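## Task

Put the scoop down on the table right next to the litter pan so that it touches only the table and its hollow faces upward; the pan must stay where it was and nothing may be knocked over.

## Robot and tools

Robot: two arms, left_arm and right_arm, each with a parallel two-finger gripper and a wrist camera. Other cameras: cam_head_left, cam_head_right, cam_high, cam_low, cam_left_wrist, cam_right_wrist (all 896x504). A two-camera stand sits behind the arms. Loose objects may occasionally get a brief nudge from outside.

Scene frame: origin at table-top height, halfway between the nominal arm bases; +z up, +x forward over the table, +y toward left_arm (arm names do not match image sides). Calibrated bases: left_arm at (-0.013, +0.313, 0) m, right_arm at (0, -0.256, 0) m, both nearly unrotated. Reported hand positions and quaternions (end_effector_position in m, end_effector_quat_wxyz) are in the scene frame and may be off by a few cm, more at long reach. The reported point lies between the finger pads, about 1 cm short of the tips. Fingers extend along the gripper's +z; they open and close along its y.

The 14-number row, used by execute_actions and move: one flat list covering both arms. First left_arm: dx, dy, dz, rx, ry, rz, opening; then the same seven for right_arm. Each number lies in [-1, 1]. The six pose numbers are an offset, not a pose: measured from that arm's Hand target as it stood when the action or move began, along that Hand target's own axes (not the scene axes). 1.0 equals 0.6 m for dx/dy/dz and 180 degrees for rx/ry/rz, which form a single rotation vector. Opening is absolute: +1 fully open (0.094 m), -1 closed. All zeros on an arm re-requests its current Hand target; it does not mean freeze, and a 0 opening is a half-open command, so resend the present opening to leave a gripper unchanged.

execute_actions(actions, cameras): actions is a list of actions; each action is up to 15 rows, one per 1/30 s step; a short action repeats its last row to fill 15 steps. Every row within an action is measured from the action's start, so repeating an offset in a later action moves further. An empty list returns state plus images and the scene number. cameras: names, ["all"], or []; an unknown name voids the call.

move(target, speed, blend, opening_speed, grip_force, blocking, cameras): target is one 14-number row or a list of up to 15 rows, each still an offset from the Hand targets at the move's start (not from the previous row). Paths are straight, end together, last 0.5 s to 10 s, and do not avoid obstacles or the other arm. speed: m/s, 0.002 to 2.9, default 0.25 (rotation capped at twice that in rad/s); one value or one per target. blend: corner rounding in m per target, 0 means halt at each. opening_speed: rate of opening change per second on the -1..1 scale, at least 0.2; use it to close gently. grip_force: newtons per pad, 10 to 50, per arm or one value; it persists, and lower values close slowly. blocking=false returns after about 0.5 s while the move keeps going. The result adds a move: line with the ending (done, off_target, moving, held, fault) and any limits (paced = pose clipped, held = steps withheld). done means at rest within 10 mm and 2 degrees; neither done nor off_target tells you about contact. Steer clear of passing near an arm's own base.

wait(seconds 0 to 10): lets time pass holding commands; returns early if a running move ends. stop(): brakes a running move. zoom_image(camera, region [x0, y0, x1, y1] pixels, at most 504 by 504) enlarges part of that camera's latest image. finished_scene(scene 1 to 3) ends the scene irreversibly; the goal must hold without the robot. After ending scene 1, make no further call in that reply.

Result lines: Hand target (last commanded pose after clipping; next offsets count from it), Tool commands, grip_measured (finger opening on the -1..1 scale; reads slightly wide when empty, a bit narrower than a firmly squeezed part), grip_effort_nm (gripper motor effort, negative closing; not pad force), Joint positions (last value is opening in m), joint torques (include arm weight; first three wrap at ±28 N m), Joint velocities (may be omitted when within noise), and step positions for action calls. Joint ranges: waist -2.618 to 3.054, shoulder 0.000 to 3.142, elbow 0.000 to 3.142 (straight at 2.901), wrist pitch and yaw -1.571 to 1.571, wrist roll -2.094 to 2.094 rad.

Behaviour: commanded orientation is clipped to within 40 degrees of the current one each step. Grippers often stop a few cm short from friction or load; the next command re-asks, and a remaining gap can be sent as an extra offset. A blocked arm keeps pushing until commanded back past its gripper. To release, command an opening well above grip_measured.

Avoid: dropping the scoop or releasing it while it moves; fast impacts with the table, pan or fixtures; hard pushes; arms or grippers touching each other (including one gripper closing on the other's fingers); strain on wrist camera cables; anything leaving the table. Long holds, stretched arms or pushing against unreachable poses heat motors: MOTOR HOT appears at 75 °C, a fault folds the arm at 90 °C, and it goes limp at 100 °C. Slower, smooth motion and less simulated time are favoured.

Each tool is called after "Request:" by a JSON object that holds its "name" and its "arguments".

## Session

I'll start by looking at the scene.

Request:
{"name": "execute_actions", "arguments": {"actions": []}}

Scene clock: 0.00 s.
left_arm: end_effector_position=(+0.2862, +0.3074, +0.2176) grip_measured=+1.000 grip_effort_nm=n/a end_effector_quat_wxyz=(+0.488, -0.196, +0.849, +0.054) | right_arm: end_effector_position=(+0.3321, -0.1491, +0.2470) grip_measured=+1.000 grip_effort_nm=n/a end_effector_quat_wxyz=(+0.419, -0.063, +0.889, +0.175)
Joint positions: left_arm=[-0.349 0.911 0.779 -0.535 -0.579 -0.522 0.094] | right_arm=[0.195 1.103 1.026 -0.568 -0.218 0.163 0.094]
Joint velocities: within noise
Joint torques (N m): no reading
Heat: left arm: 34 °C; right arm: 38 °C.
Hand target: left_arm +0.2872, +0.3087, +0.2264; +0.499, -0.200, +0.842, +0.052 | right_arm +0.3345, -0.1483, +0.2616; +0.439, -0.067, +0.878, +0.177
Tool commands: left_gripper/opening=+1.0 right_gripper/opening=+1.0

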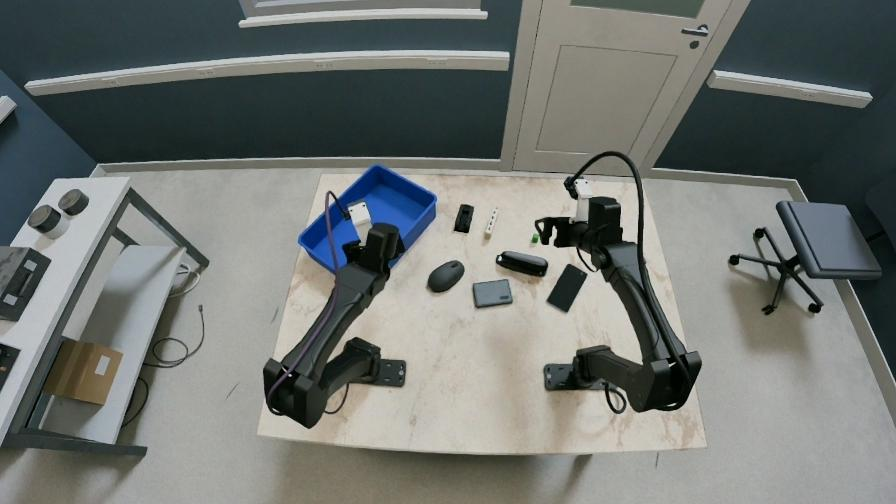

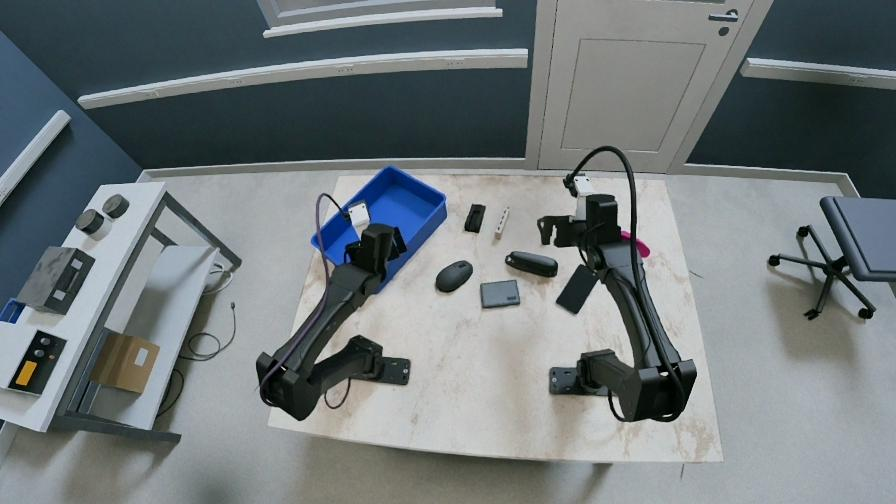

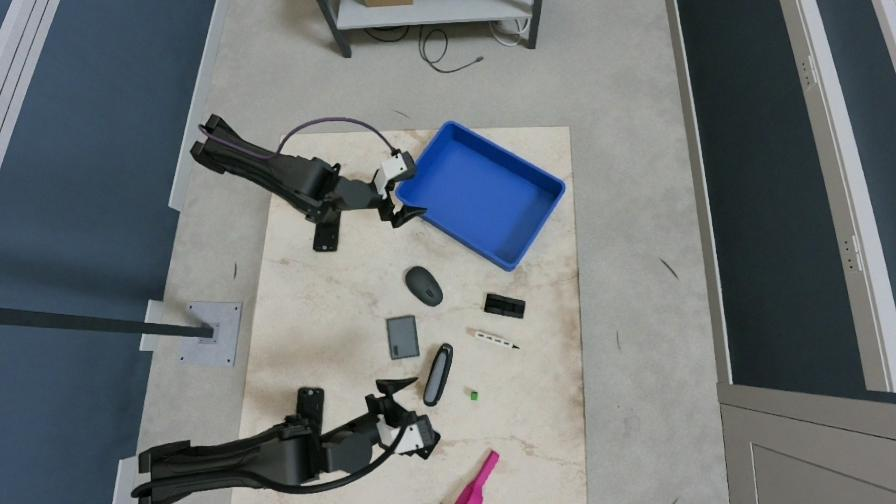

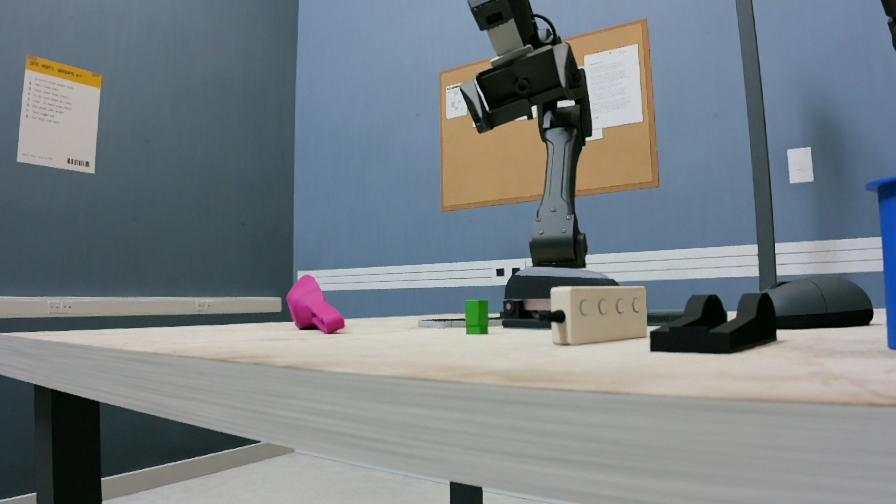

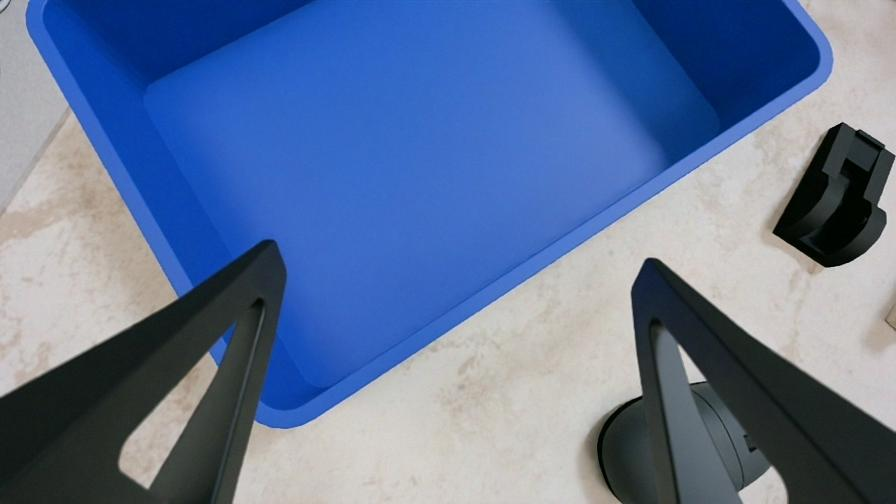

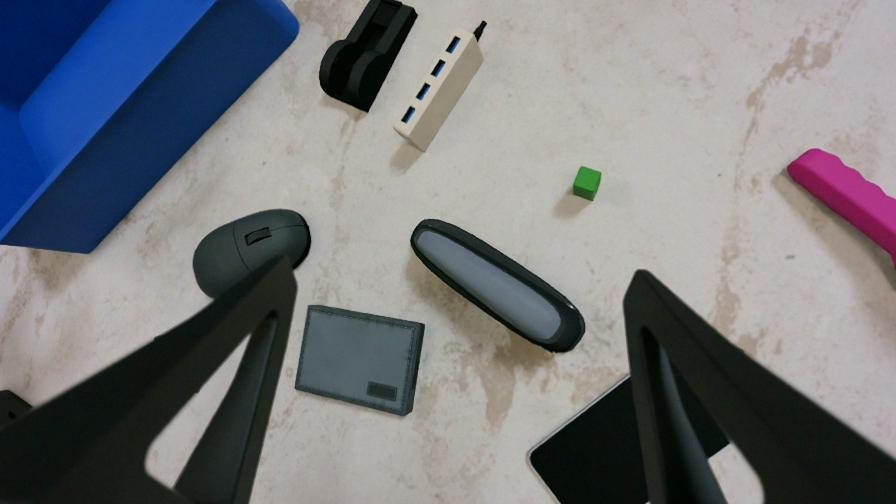

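Request:
{"name": "zoom_image", "arguments": {"camera": "cam_high", "region": [380, 380, 620, 504]}}

Request:
{"name": "zoom_image", "arguments": {"camera": "cam_low", "region": [240, 240, 500, 380]}}

Request:
{"name": "zoom_image", "arguments": {"camera": "cam_head_right", "region": [540, 150, 720, 330]}}

Scaled by 2.100.

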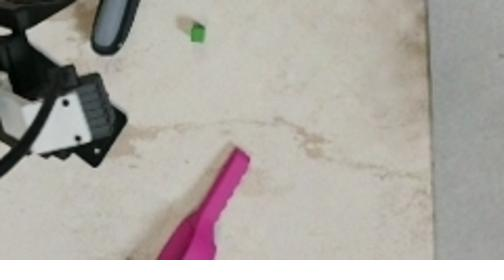

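Scaled by 1.938.

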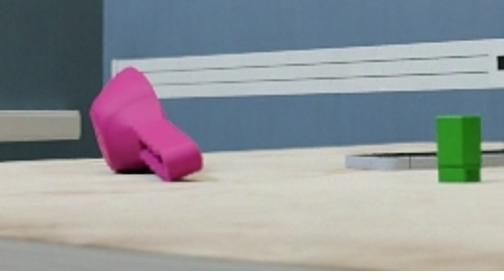

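Scaled by 2.800.

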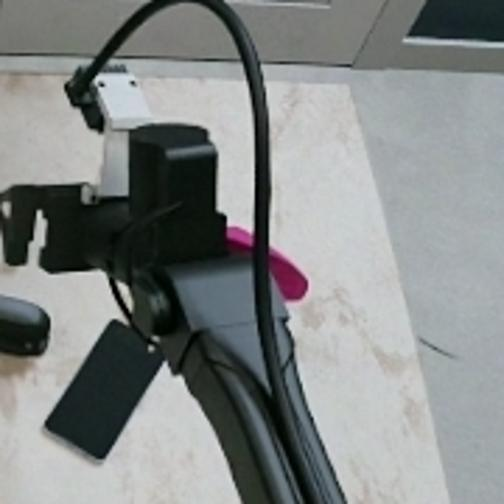

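Request:
{"name": "move", "arguments": {"target": [0, 0, 0, 0, 0, 0, 1, -0.0578, -0.2628, -0.1530, 0.1703, 0.0627, 0.0471, 1], "speed": 0.2, "cameras": ["all"]}}

Scene clock: 89.30 s.
left_arm: end_effector_position=(+0.2862, +0.3074, +0.2176) grip_measured=+1.000 grip_effort_nm=-0.01 end_effector_quat_wxyz=(+0.488, -0.196, +0.849, +0.054) | right_arm: end_effector_position=(+0.3251, -0.3260, +0.2881) grip_measured=+1.000 grip_effort_nm=0.00 end_effector_quat_wxyz=(+0.324, +0.100, +0.940, -0.030)
Joint positions: left_arm=[-0.349 0.911 0.779 -0.535 -0.579 -0.522 0.094] | right_arm=[-0.225 1.312 1.531 -1.126 -0.017 -0.008 0.094]
Joint torques (N m): left_arm=[-0.12 -2.63 8.02 1.52 -0.35 -0.02] | right_arm=[-0.53 -3.37 9.07 1.5 0.07 -0.11]
Heat: left arm: 36 °C; right arm: 41 °C.
Hand target: left_arm +0.2872, +0.3087, +0.2264; +0.499, -0.200, +0.842, +0.052 | right_arm +0.3300, -0.3299, +0.3000; +0.339, +0.099, +0.935, -0.036
Off the commanded pose: left_arm 0.009 m, 2 deg | right_arm 0.013 m, 2 deg.
move: off_target (right_arm)

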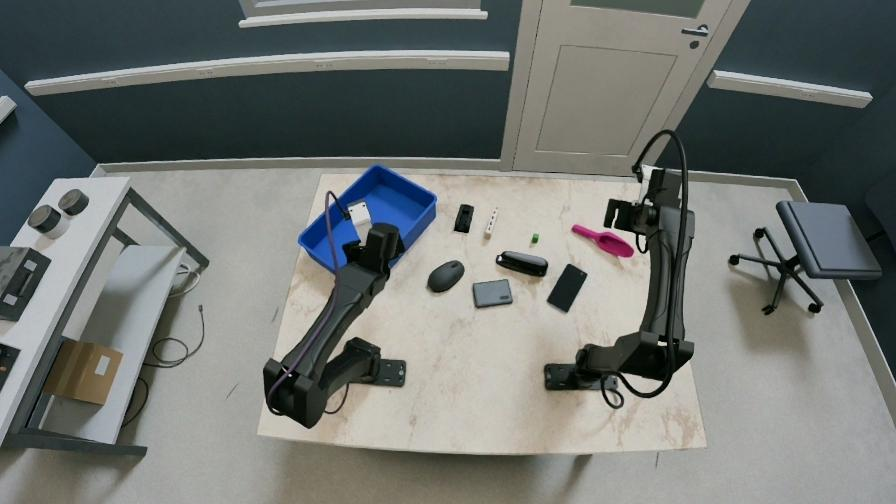

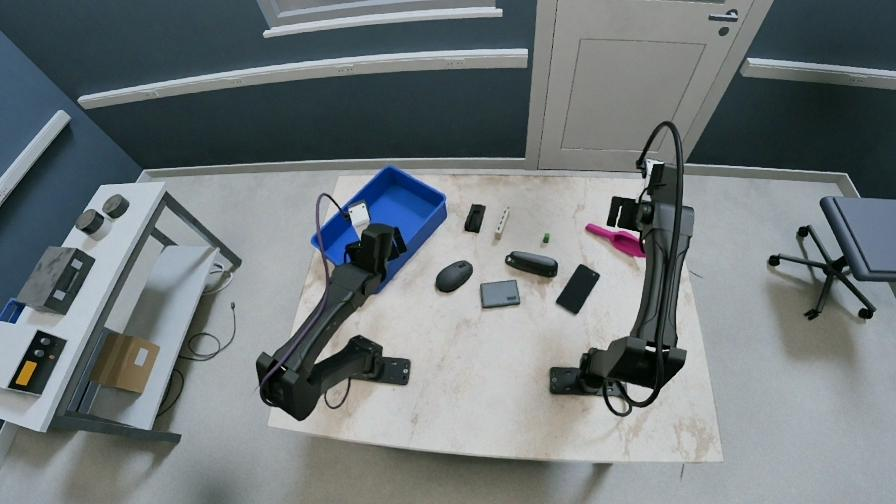

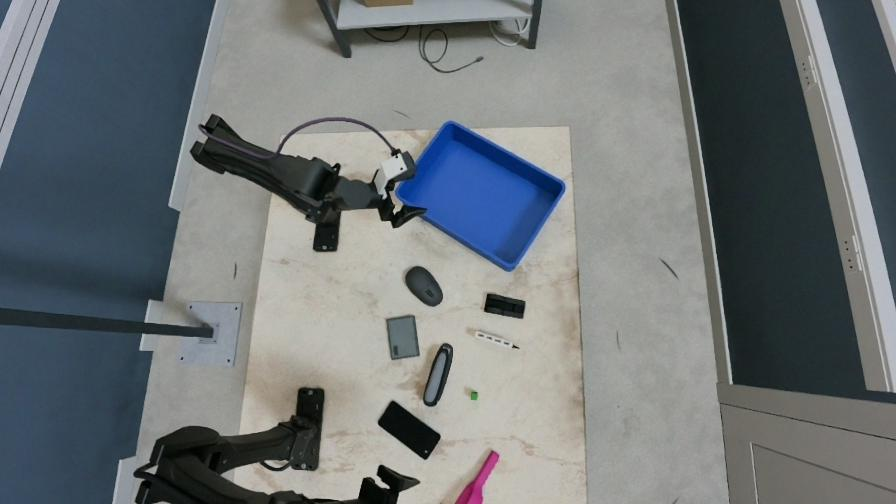

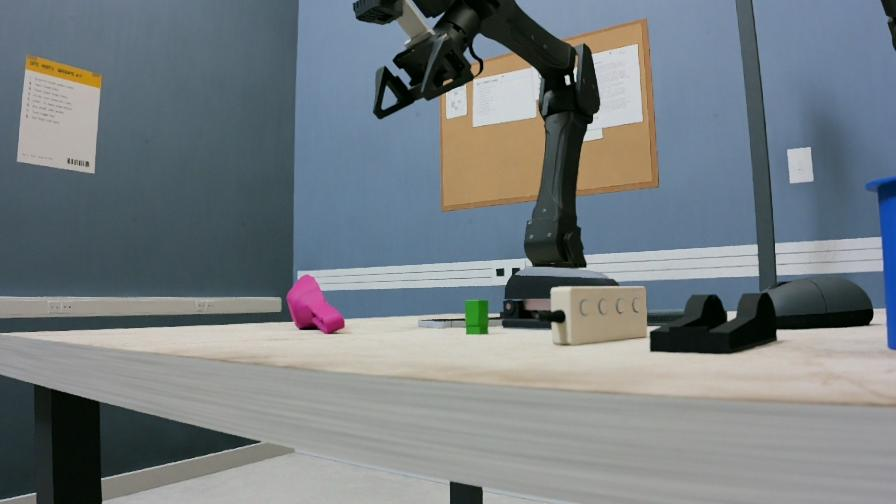

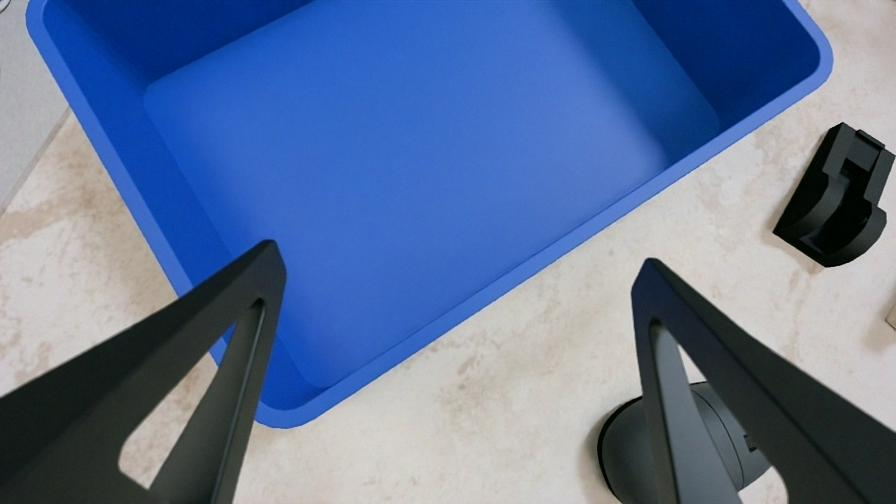

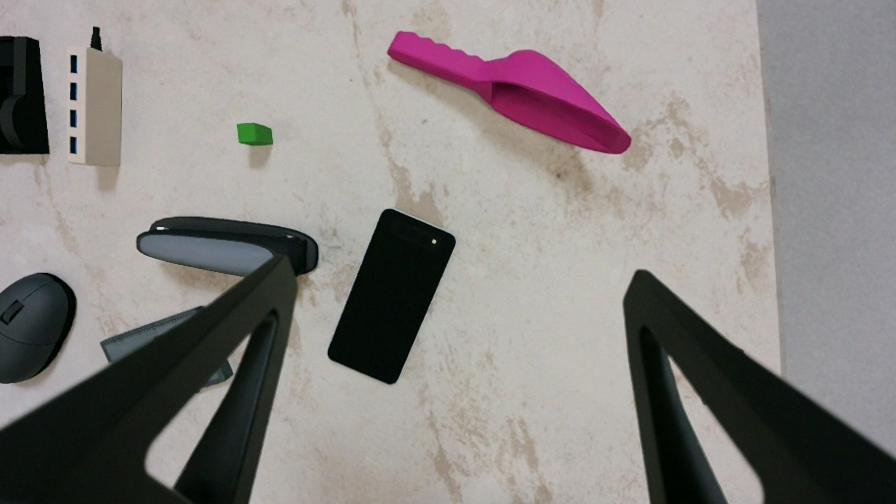

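Request:
{"name": "zoom_image", "arguments": {"camera": "cam_right_wrist", "region": [370, 10, 650, 170]}}

Request:
{"name": "zoom_image", "arguments": {"camera": "cam_head_left", "region": [540, 190, 660, 280]}}

Request:
{"name": "zoom_image", "arguments": {"camera": "cam_low", "region": [260, 260, 380, 350]}}

Scaled by 1.800.

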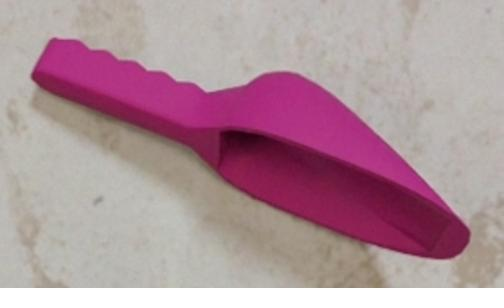

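Scaled by 4.200.

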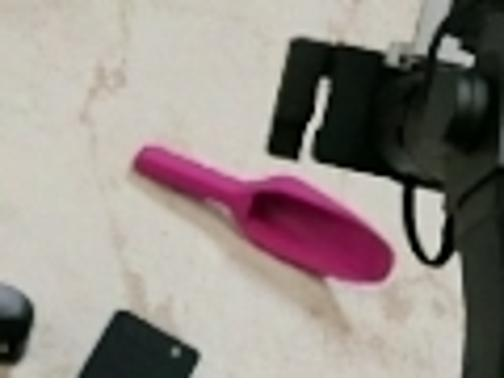

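Scaled by 4.200.

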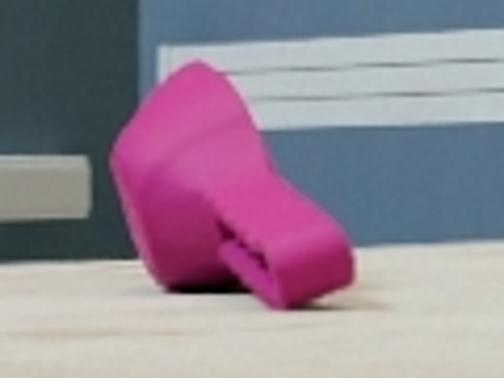

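Request:
{"name": "move", "arguments": {"target": [0, 0, 0, 0, 0, 0, 1, -0.0023, -0.0829, 0.2632, 0, 0, 0, 1], "speed": 0.2, "cameras": ["cam_right_wrist", "cam_low", "cam_head_left"]}}

Scene clock: 196.47 s.
left_arm: end_effector_position=(+0.2862, +0.3074, +0.2176) grip_measured=+1.000 grip_effort_nm=0.00 end_effector_quat_wxyz=(+0.488, -0.196, +0.849, +0.054) | right_arm: end_effector_position=(+0.4126, -0.3968, +0.1745) grip_measured=+1.000 grip_effort_nm=0.00 end_effector_quat_wxyz=(+0.324, +0.103, +0.940, -0.035)
Joint positions: left_arm=[-0.349 0.911 0.779 -0.535 -0.579 -0.522 0.094] | right_arm=[-0.371 1.613 1.332 -0.632 -0.094 -0.121 0.094]
Joint torques (N m): left_arm=[-0.05 -2.63 8.01 1.5 -0.34 0.01] | right_arm=[-0.59 -6.99 7.46 1.73 -0.14 -0.11]
Heat: left arm: 37 °C; right arm: 42 °C.
Hand target: left_arm +0.2872, +0.3087, +0.2264; +0.499, -0.200, +0.842, +0.052 | right_arm +0.4195, -0.4002, +0.1797; +0.339, +0.099, +0.935, -0.036
Off the commanded pose: left_arm 0.009 m, 2 deg | right_arm 0.009 m, 2 deg.
move: done
Images, in order (width x height): cam_head_left 896x504, cam_low 896x504, cam_right_wrist 896x504.

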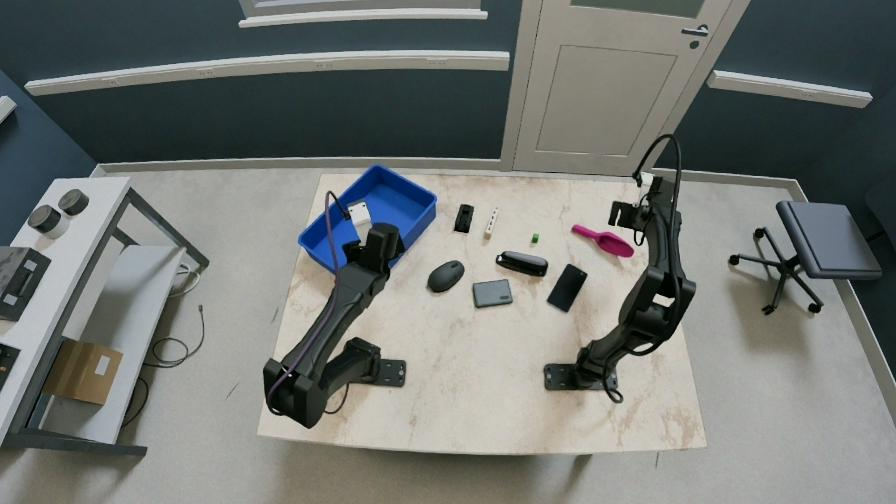

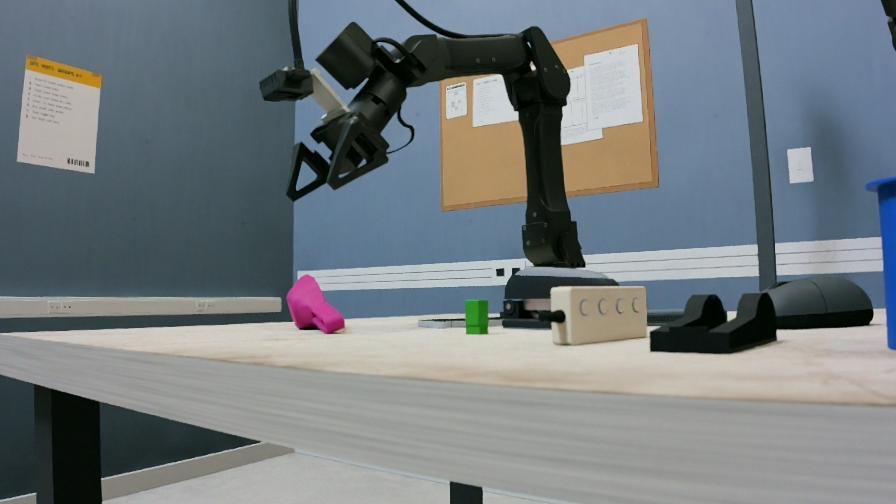

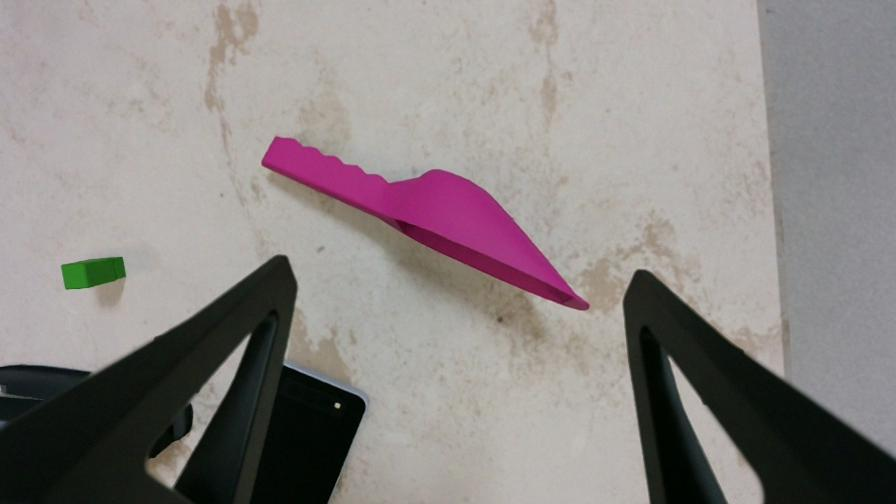

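Request:
{"name": "execute_actions", "arguments": {"actions": []}}

Request:
{"name": "zoom_image", "arguments": {"camera": "cam_high", "region": [180, 100, 620, 300]}}

Request:
{"name": "zoom_image", "arguments": {"camera": "cam_high", "region": [180, 300, 620, 504]}}

Scene clock: 330.23 s.
left_arm: end_effector_position=(+0.2862, +0.3074, +0.2176) grip_measured=+1.000 grip_effort_nm=-0.01 end_effector_quat_wxyz=(+0.488, -0.196, +0.849, +0.054) | right_arm: end_effector_position=(+0.4127, -0.3968, +0.1745) grip_measured=+1.000 grip_effort_nm=0.00 end_effector_quat_wxyz=(+0.324, +0.103, +0.940, -0.035)
Joint positions: left_arm=[-0.349 0.911 0.779 -0.535 -0.579 -0.522 0.094] | right_arm=[-0.371 1.613 1.332 -0.631 -0.095 -0.121 0.094]
Joint velocities: within noise
Joint torques (N m): left_arm=[-0.13 -2.63 7.99 1.5 -0.32 -0.02] | right_arm=[-0.58 -6.99 7.49 1.7 -0.14 -0.1]
Heat: left arm: 38 °C; right arm: 42 °C.
Hand target: left_arm +0.2872, +0.3087, +0.2264; +0.499, -0.200, +0.842, +0.052 | right_arm +0.4196, -0.4001, +0.1797; +0.339, +0.099, +0.935, -0.036
Tool commands: left_gripper/opening=+1.0 right_gripper/opening=+1.0
Off the commanded pose: left_arm 0.009 m, 2 deg | right_arm 0.009 m, 2 deg.

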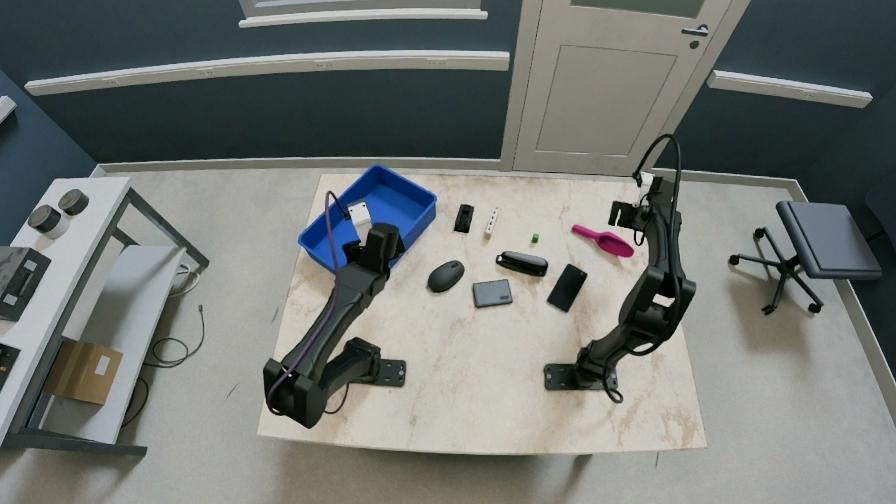

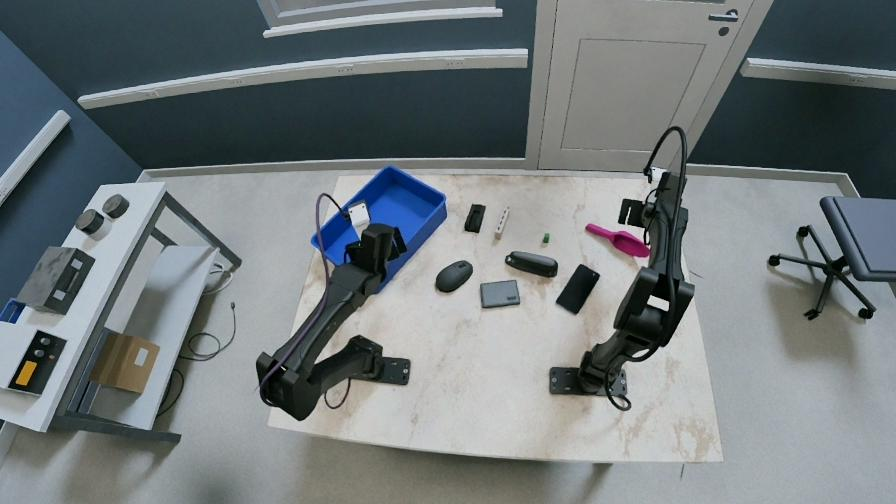

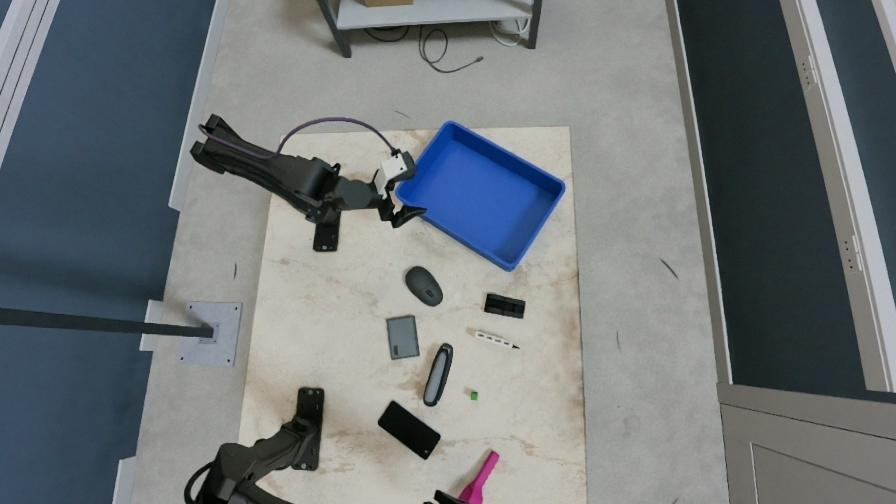

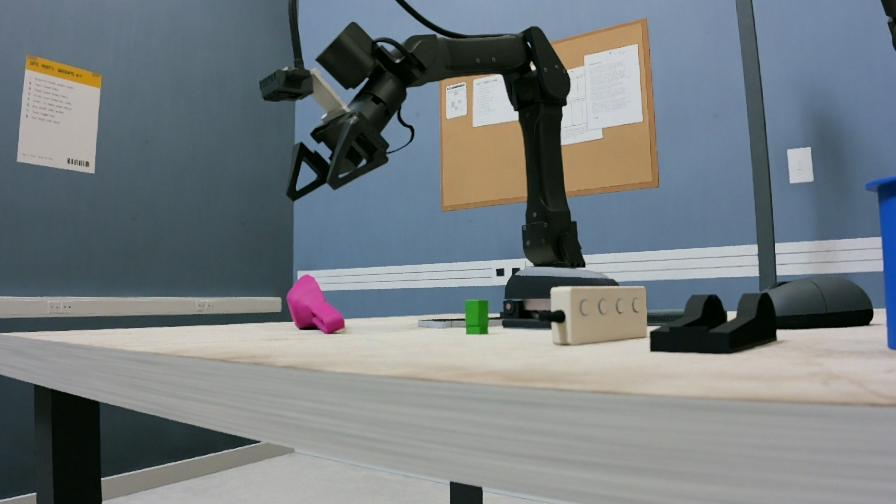

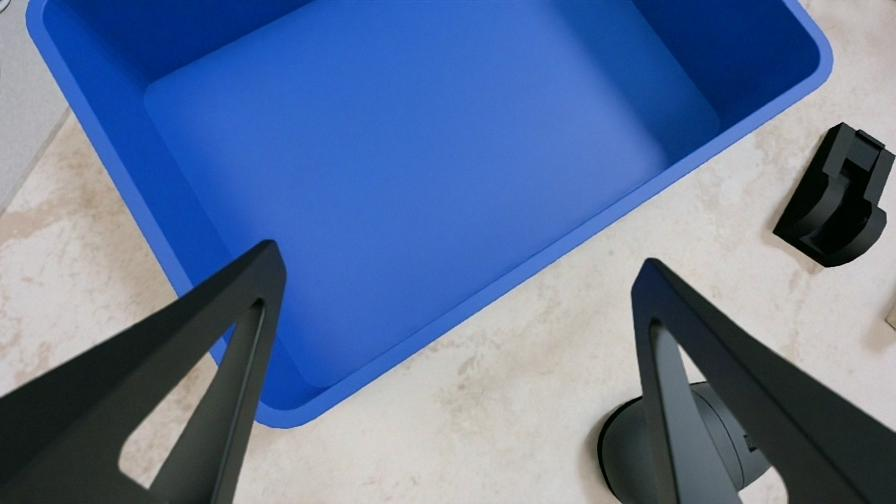

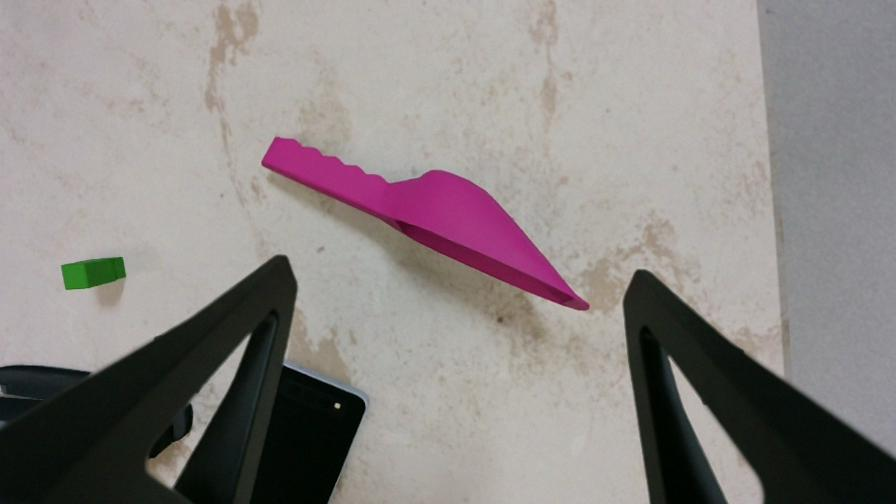

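Scaled by 1.145.

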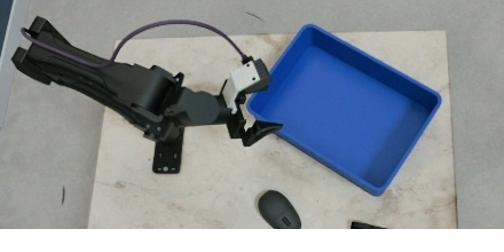

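Scaled by 1.145.

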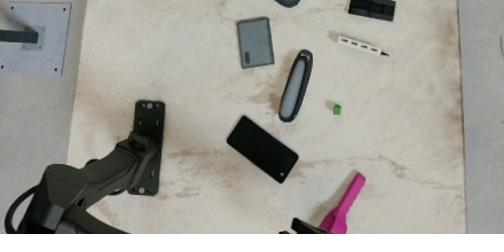

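Request:
{"name": "move", "arguments": {"target": [0, 0, 0, 0, 0, 0, 1, 0, 0, 0, 0, 0, 0, -0.9], "speed": 0.2, "cameras": ["cam_right_wrist"]}}

Scene clock: 359.63 s.
left_arm: end_effector_position=(+0.2862, +0.3074, +0.2176) grip_measured=+1.000 grip_effort_nm=0.00 end_effector_quat_wxyz=(+0.488, -0.196, +0.849, +0.054) | right_arm: end_effector_position=(+0.4127, -0.3968, +0.1745) grip_measured=-0.898 grip_effort_nm=-0.11 end_effector_quat_wxyz=(+0.324, +0.102, +0.940, -0.035)
Joint positions: left_arm=[-0.349 0.911 0.779 -0.535 -0.579 -0.522 0.094] | right_arm=[-0.371 1.613 1.332 -0.631 -0.095 -0.121 0.005]
Joint torques (N m): left_arm=[-0.09 -2.61 7.97 1.51 -0.33 0.03] | right_arm=[-0.57 -6.98 7.42 1.73 -0.16 -0.11]
Heat: left arm: 39 °C; right arm: 42 °C.
Hand target: left_arm +0.2872, +0.3087, +0.2264; +0.499, -0.200, +0.842, +0.052 | right_arm +0.4195, -0.4001, +0.1797; +0.339, +0.099, +0.935, -0.036
Off the commanded pose: left_arm 0.009 m, 2 deg | right_arm 0.009 m, 2 deg.
move: done
Images, in order (width x height): cam_right_wrist 896x504.

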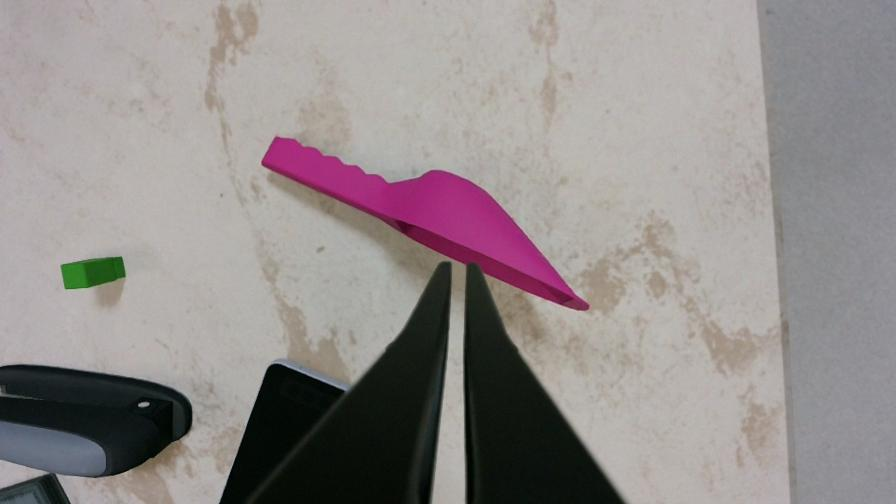

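Request:
{"name": "move", "arguments": {"target": [0, 0, 0, 0, 0, 0, 1, 0.0633, 0.1410, 0.0592, -0.0359, 0.1424, -0.3621, 0.6], "speed": 0.2, "cameras": ["cam_right_wrist", "cam_low", "cam_head_left"]}}

Scene clock: 410.87 s.
left_arm: end_effector_position=(+0.2862, +0.3074, +0.2176) grip_measured=+1.000 grip_effort_nm=0.00 end_effector_quat_wxyz=(+0.488, -0.196, +0.849, +0.054) | right_arm: end_effector_position=(+0.4234, -0.3173, +0.1246) grip_measured=+0.598 grip_effort_nm=0.10 end_effector_quat_wxyz=(+0.062, -0.425, +0.892, -0.137)
Joint positions: left_arm=[-0.349 0.911 0.779 -0.535 -0.579 -0.522 0.094] | right_arm=[-0.073 1.937 1.695 -1.083 0.177 -0.984 0.075]
Joint torques (N m): left_arm=[-0.03 -2.61 7.99 1.52 -0.33 0.02] | right_arm=[0.43 -8.35 9.13 0.72 0.11 -0.09]
Heat: left arm: 39 °C; right arm: 42 °C.
Hand target: left_arm +0.2872, +0.3087, +0.2264; +0.499, -0.200, +0.842, +0.052 | right_arm +0.4311, -0.3160, +0.1280; +0.067, -0.429, +0.890, -0.140
Off the commanded pose: left_arm 0.009 m, 2 deg | right_arm 0.008 m, 1 deg.
move: done
Images, in order (width x height): cam_head_left 896x504, cam_low 896x504, cam_right_wrist 896x504.

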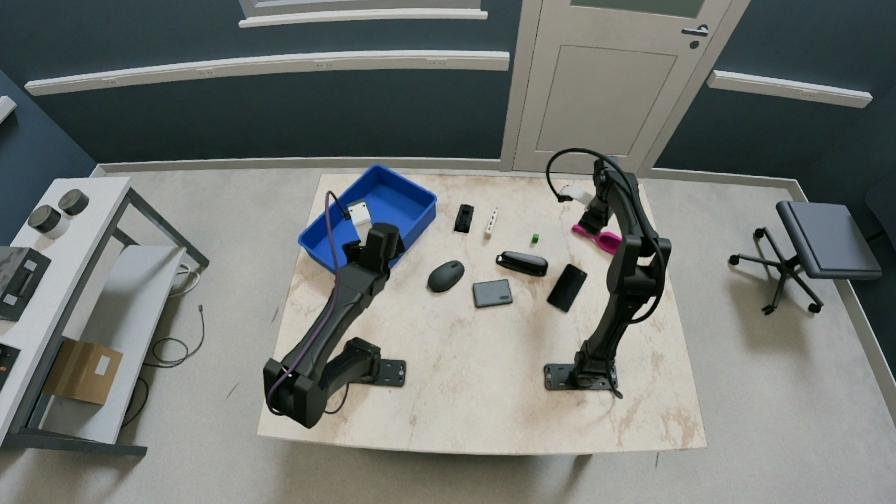

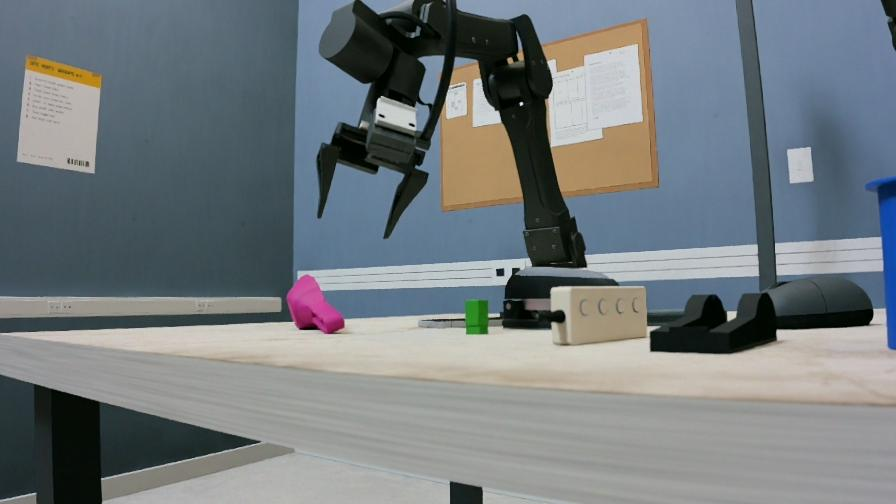

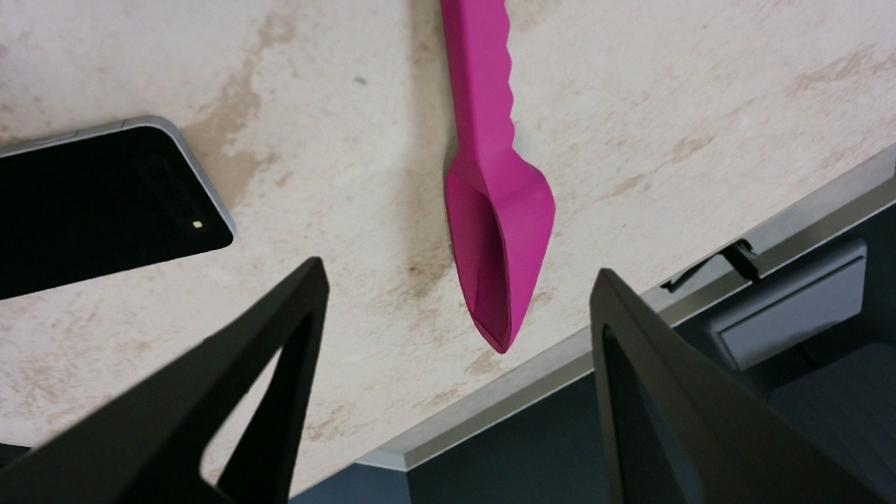

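Request:
{"name": "zoom_image", "arguments": {"camera": "cam_right_wrist", "region": [380, 0, 600, 360]}}

Request:
{"name": "zoom_image", "arguments": {"camera": "cam_low", "region": [270, 180, 450, 350]}}

Scaled by 1.400.

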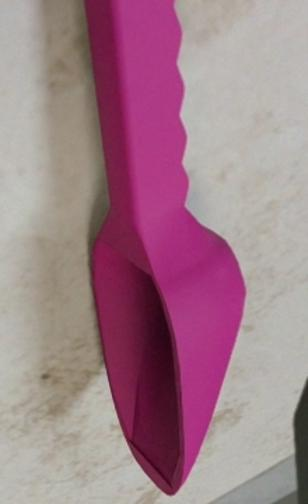

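Scaled by 2.800.

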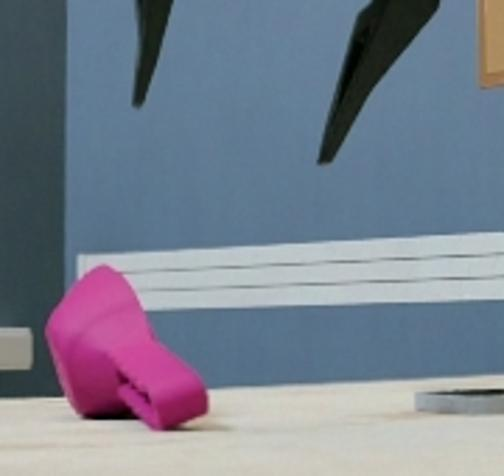

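Request:
{"name": "move", "arguments": {"target": [0, 0, 0, 0, 0, 0, 1, -0.0094, -0.0357, 0.1248, -0.1, 0, 0, -0.1], "speed": 0.15, "cameras": ["cam_right_wrist", "cam_low", "cam_high"]}}

Scene clock: 544.97 s.
left_arm: end_effector_position=(+0.2862, +0.3074, +0.2176) grip_measured=+1.000 grip_effort_nm=0.00 end_effector_quat_wxyz=(+0.488, -0.196, +0.849, +0.054) | right_arm: end_effector_position=(+0.4648, -0.3392, +0.0662) grip_measured=-0.098 grip_effort_nm=-0.11 end_effector_quat_wxyz=(-0.005, -0.432, +0.902, -0.007)
Joint positions: left_arm=[-0.349 0.911 0.779 -0.535 -0.579 -0.522 0.094] | right_arm=[-0.173 2.441 2.311 -1.441 0.018 -1.066 0.042]
Joint torques (N m): left_arm=[-0.12 -2.62 7.98 1.51 -0.34 0] | right_arm=[-0.43 -11.02 8.39 0.23 -0.19 -0.11]
Heat: left arm: 39 °C; right arm: 41 °C.
Hand target: left_arm +0.2872, +0.3087, +0.2264; +0.499, -0.200, +0.842, +0.052 | right_arm +0.4685, -0.3387, +0.0633; -0.001, -0.434, +0.901, +0.000
Off the commanded pose: left_arm 0.009 m, 2 deg | right_arm 0.005 m, 1 deg.
move: done
Images, in order (width x height): cam_high 896x504, cam_low 896x504, cam_right_wrist 896x504.

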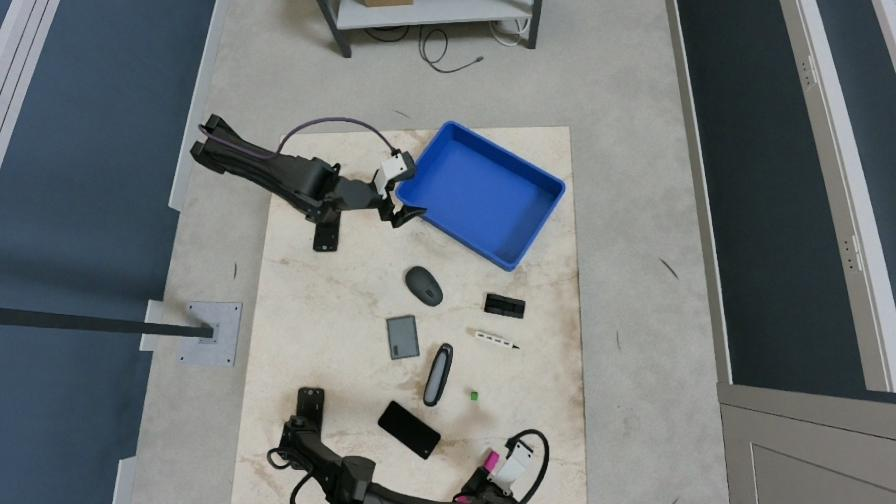

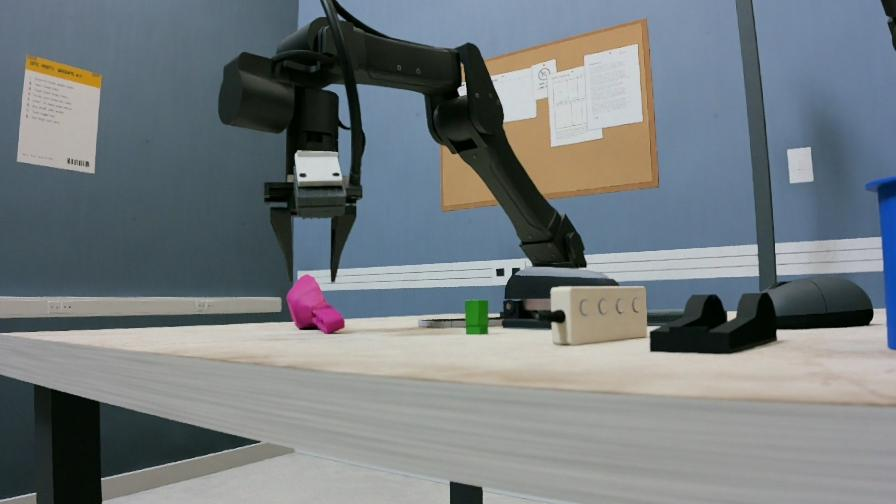

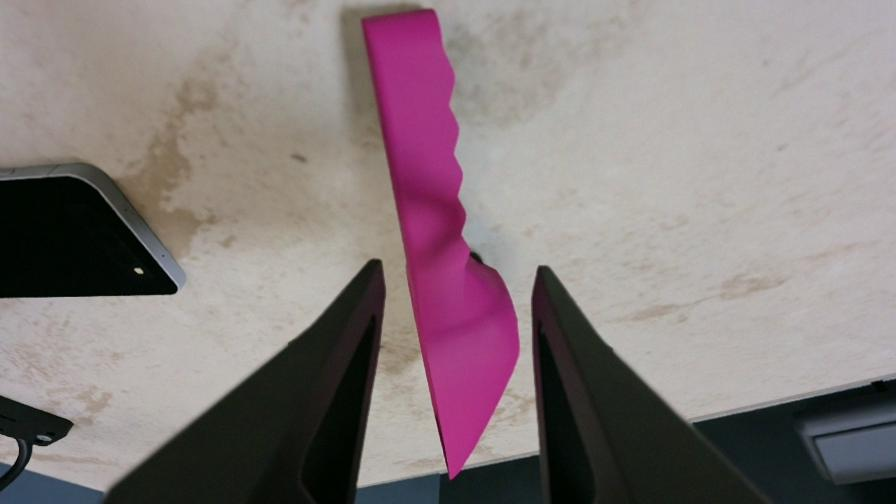

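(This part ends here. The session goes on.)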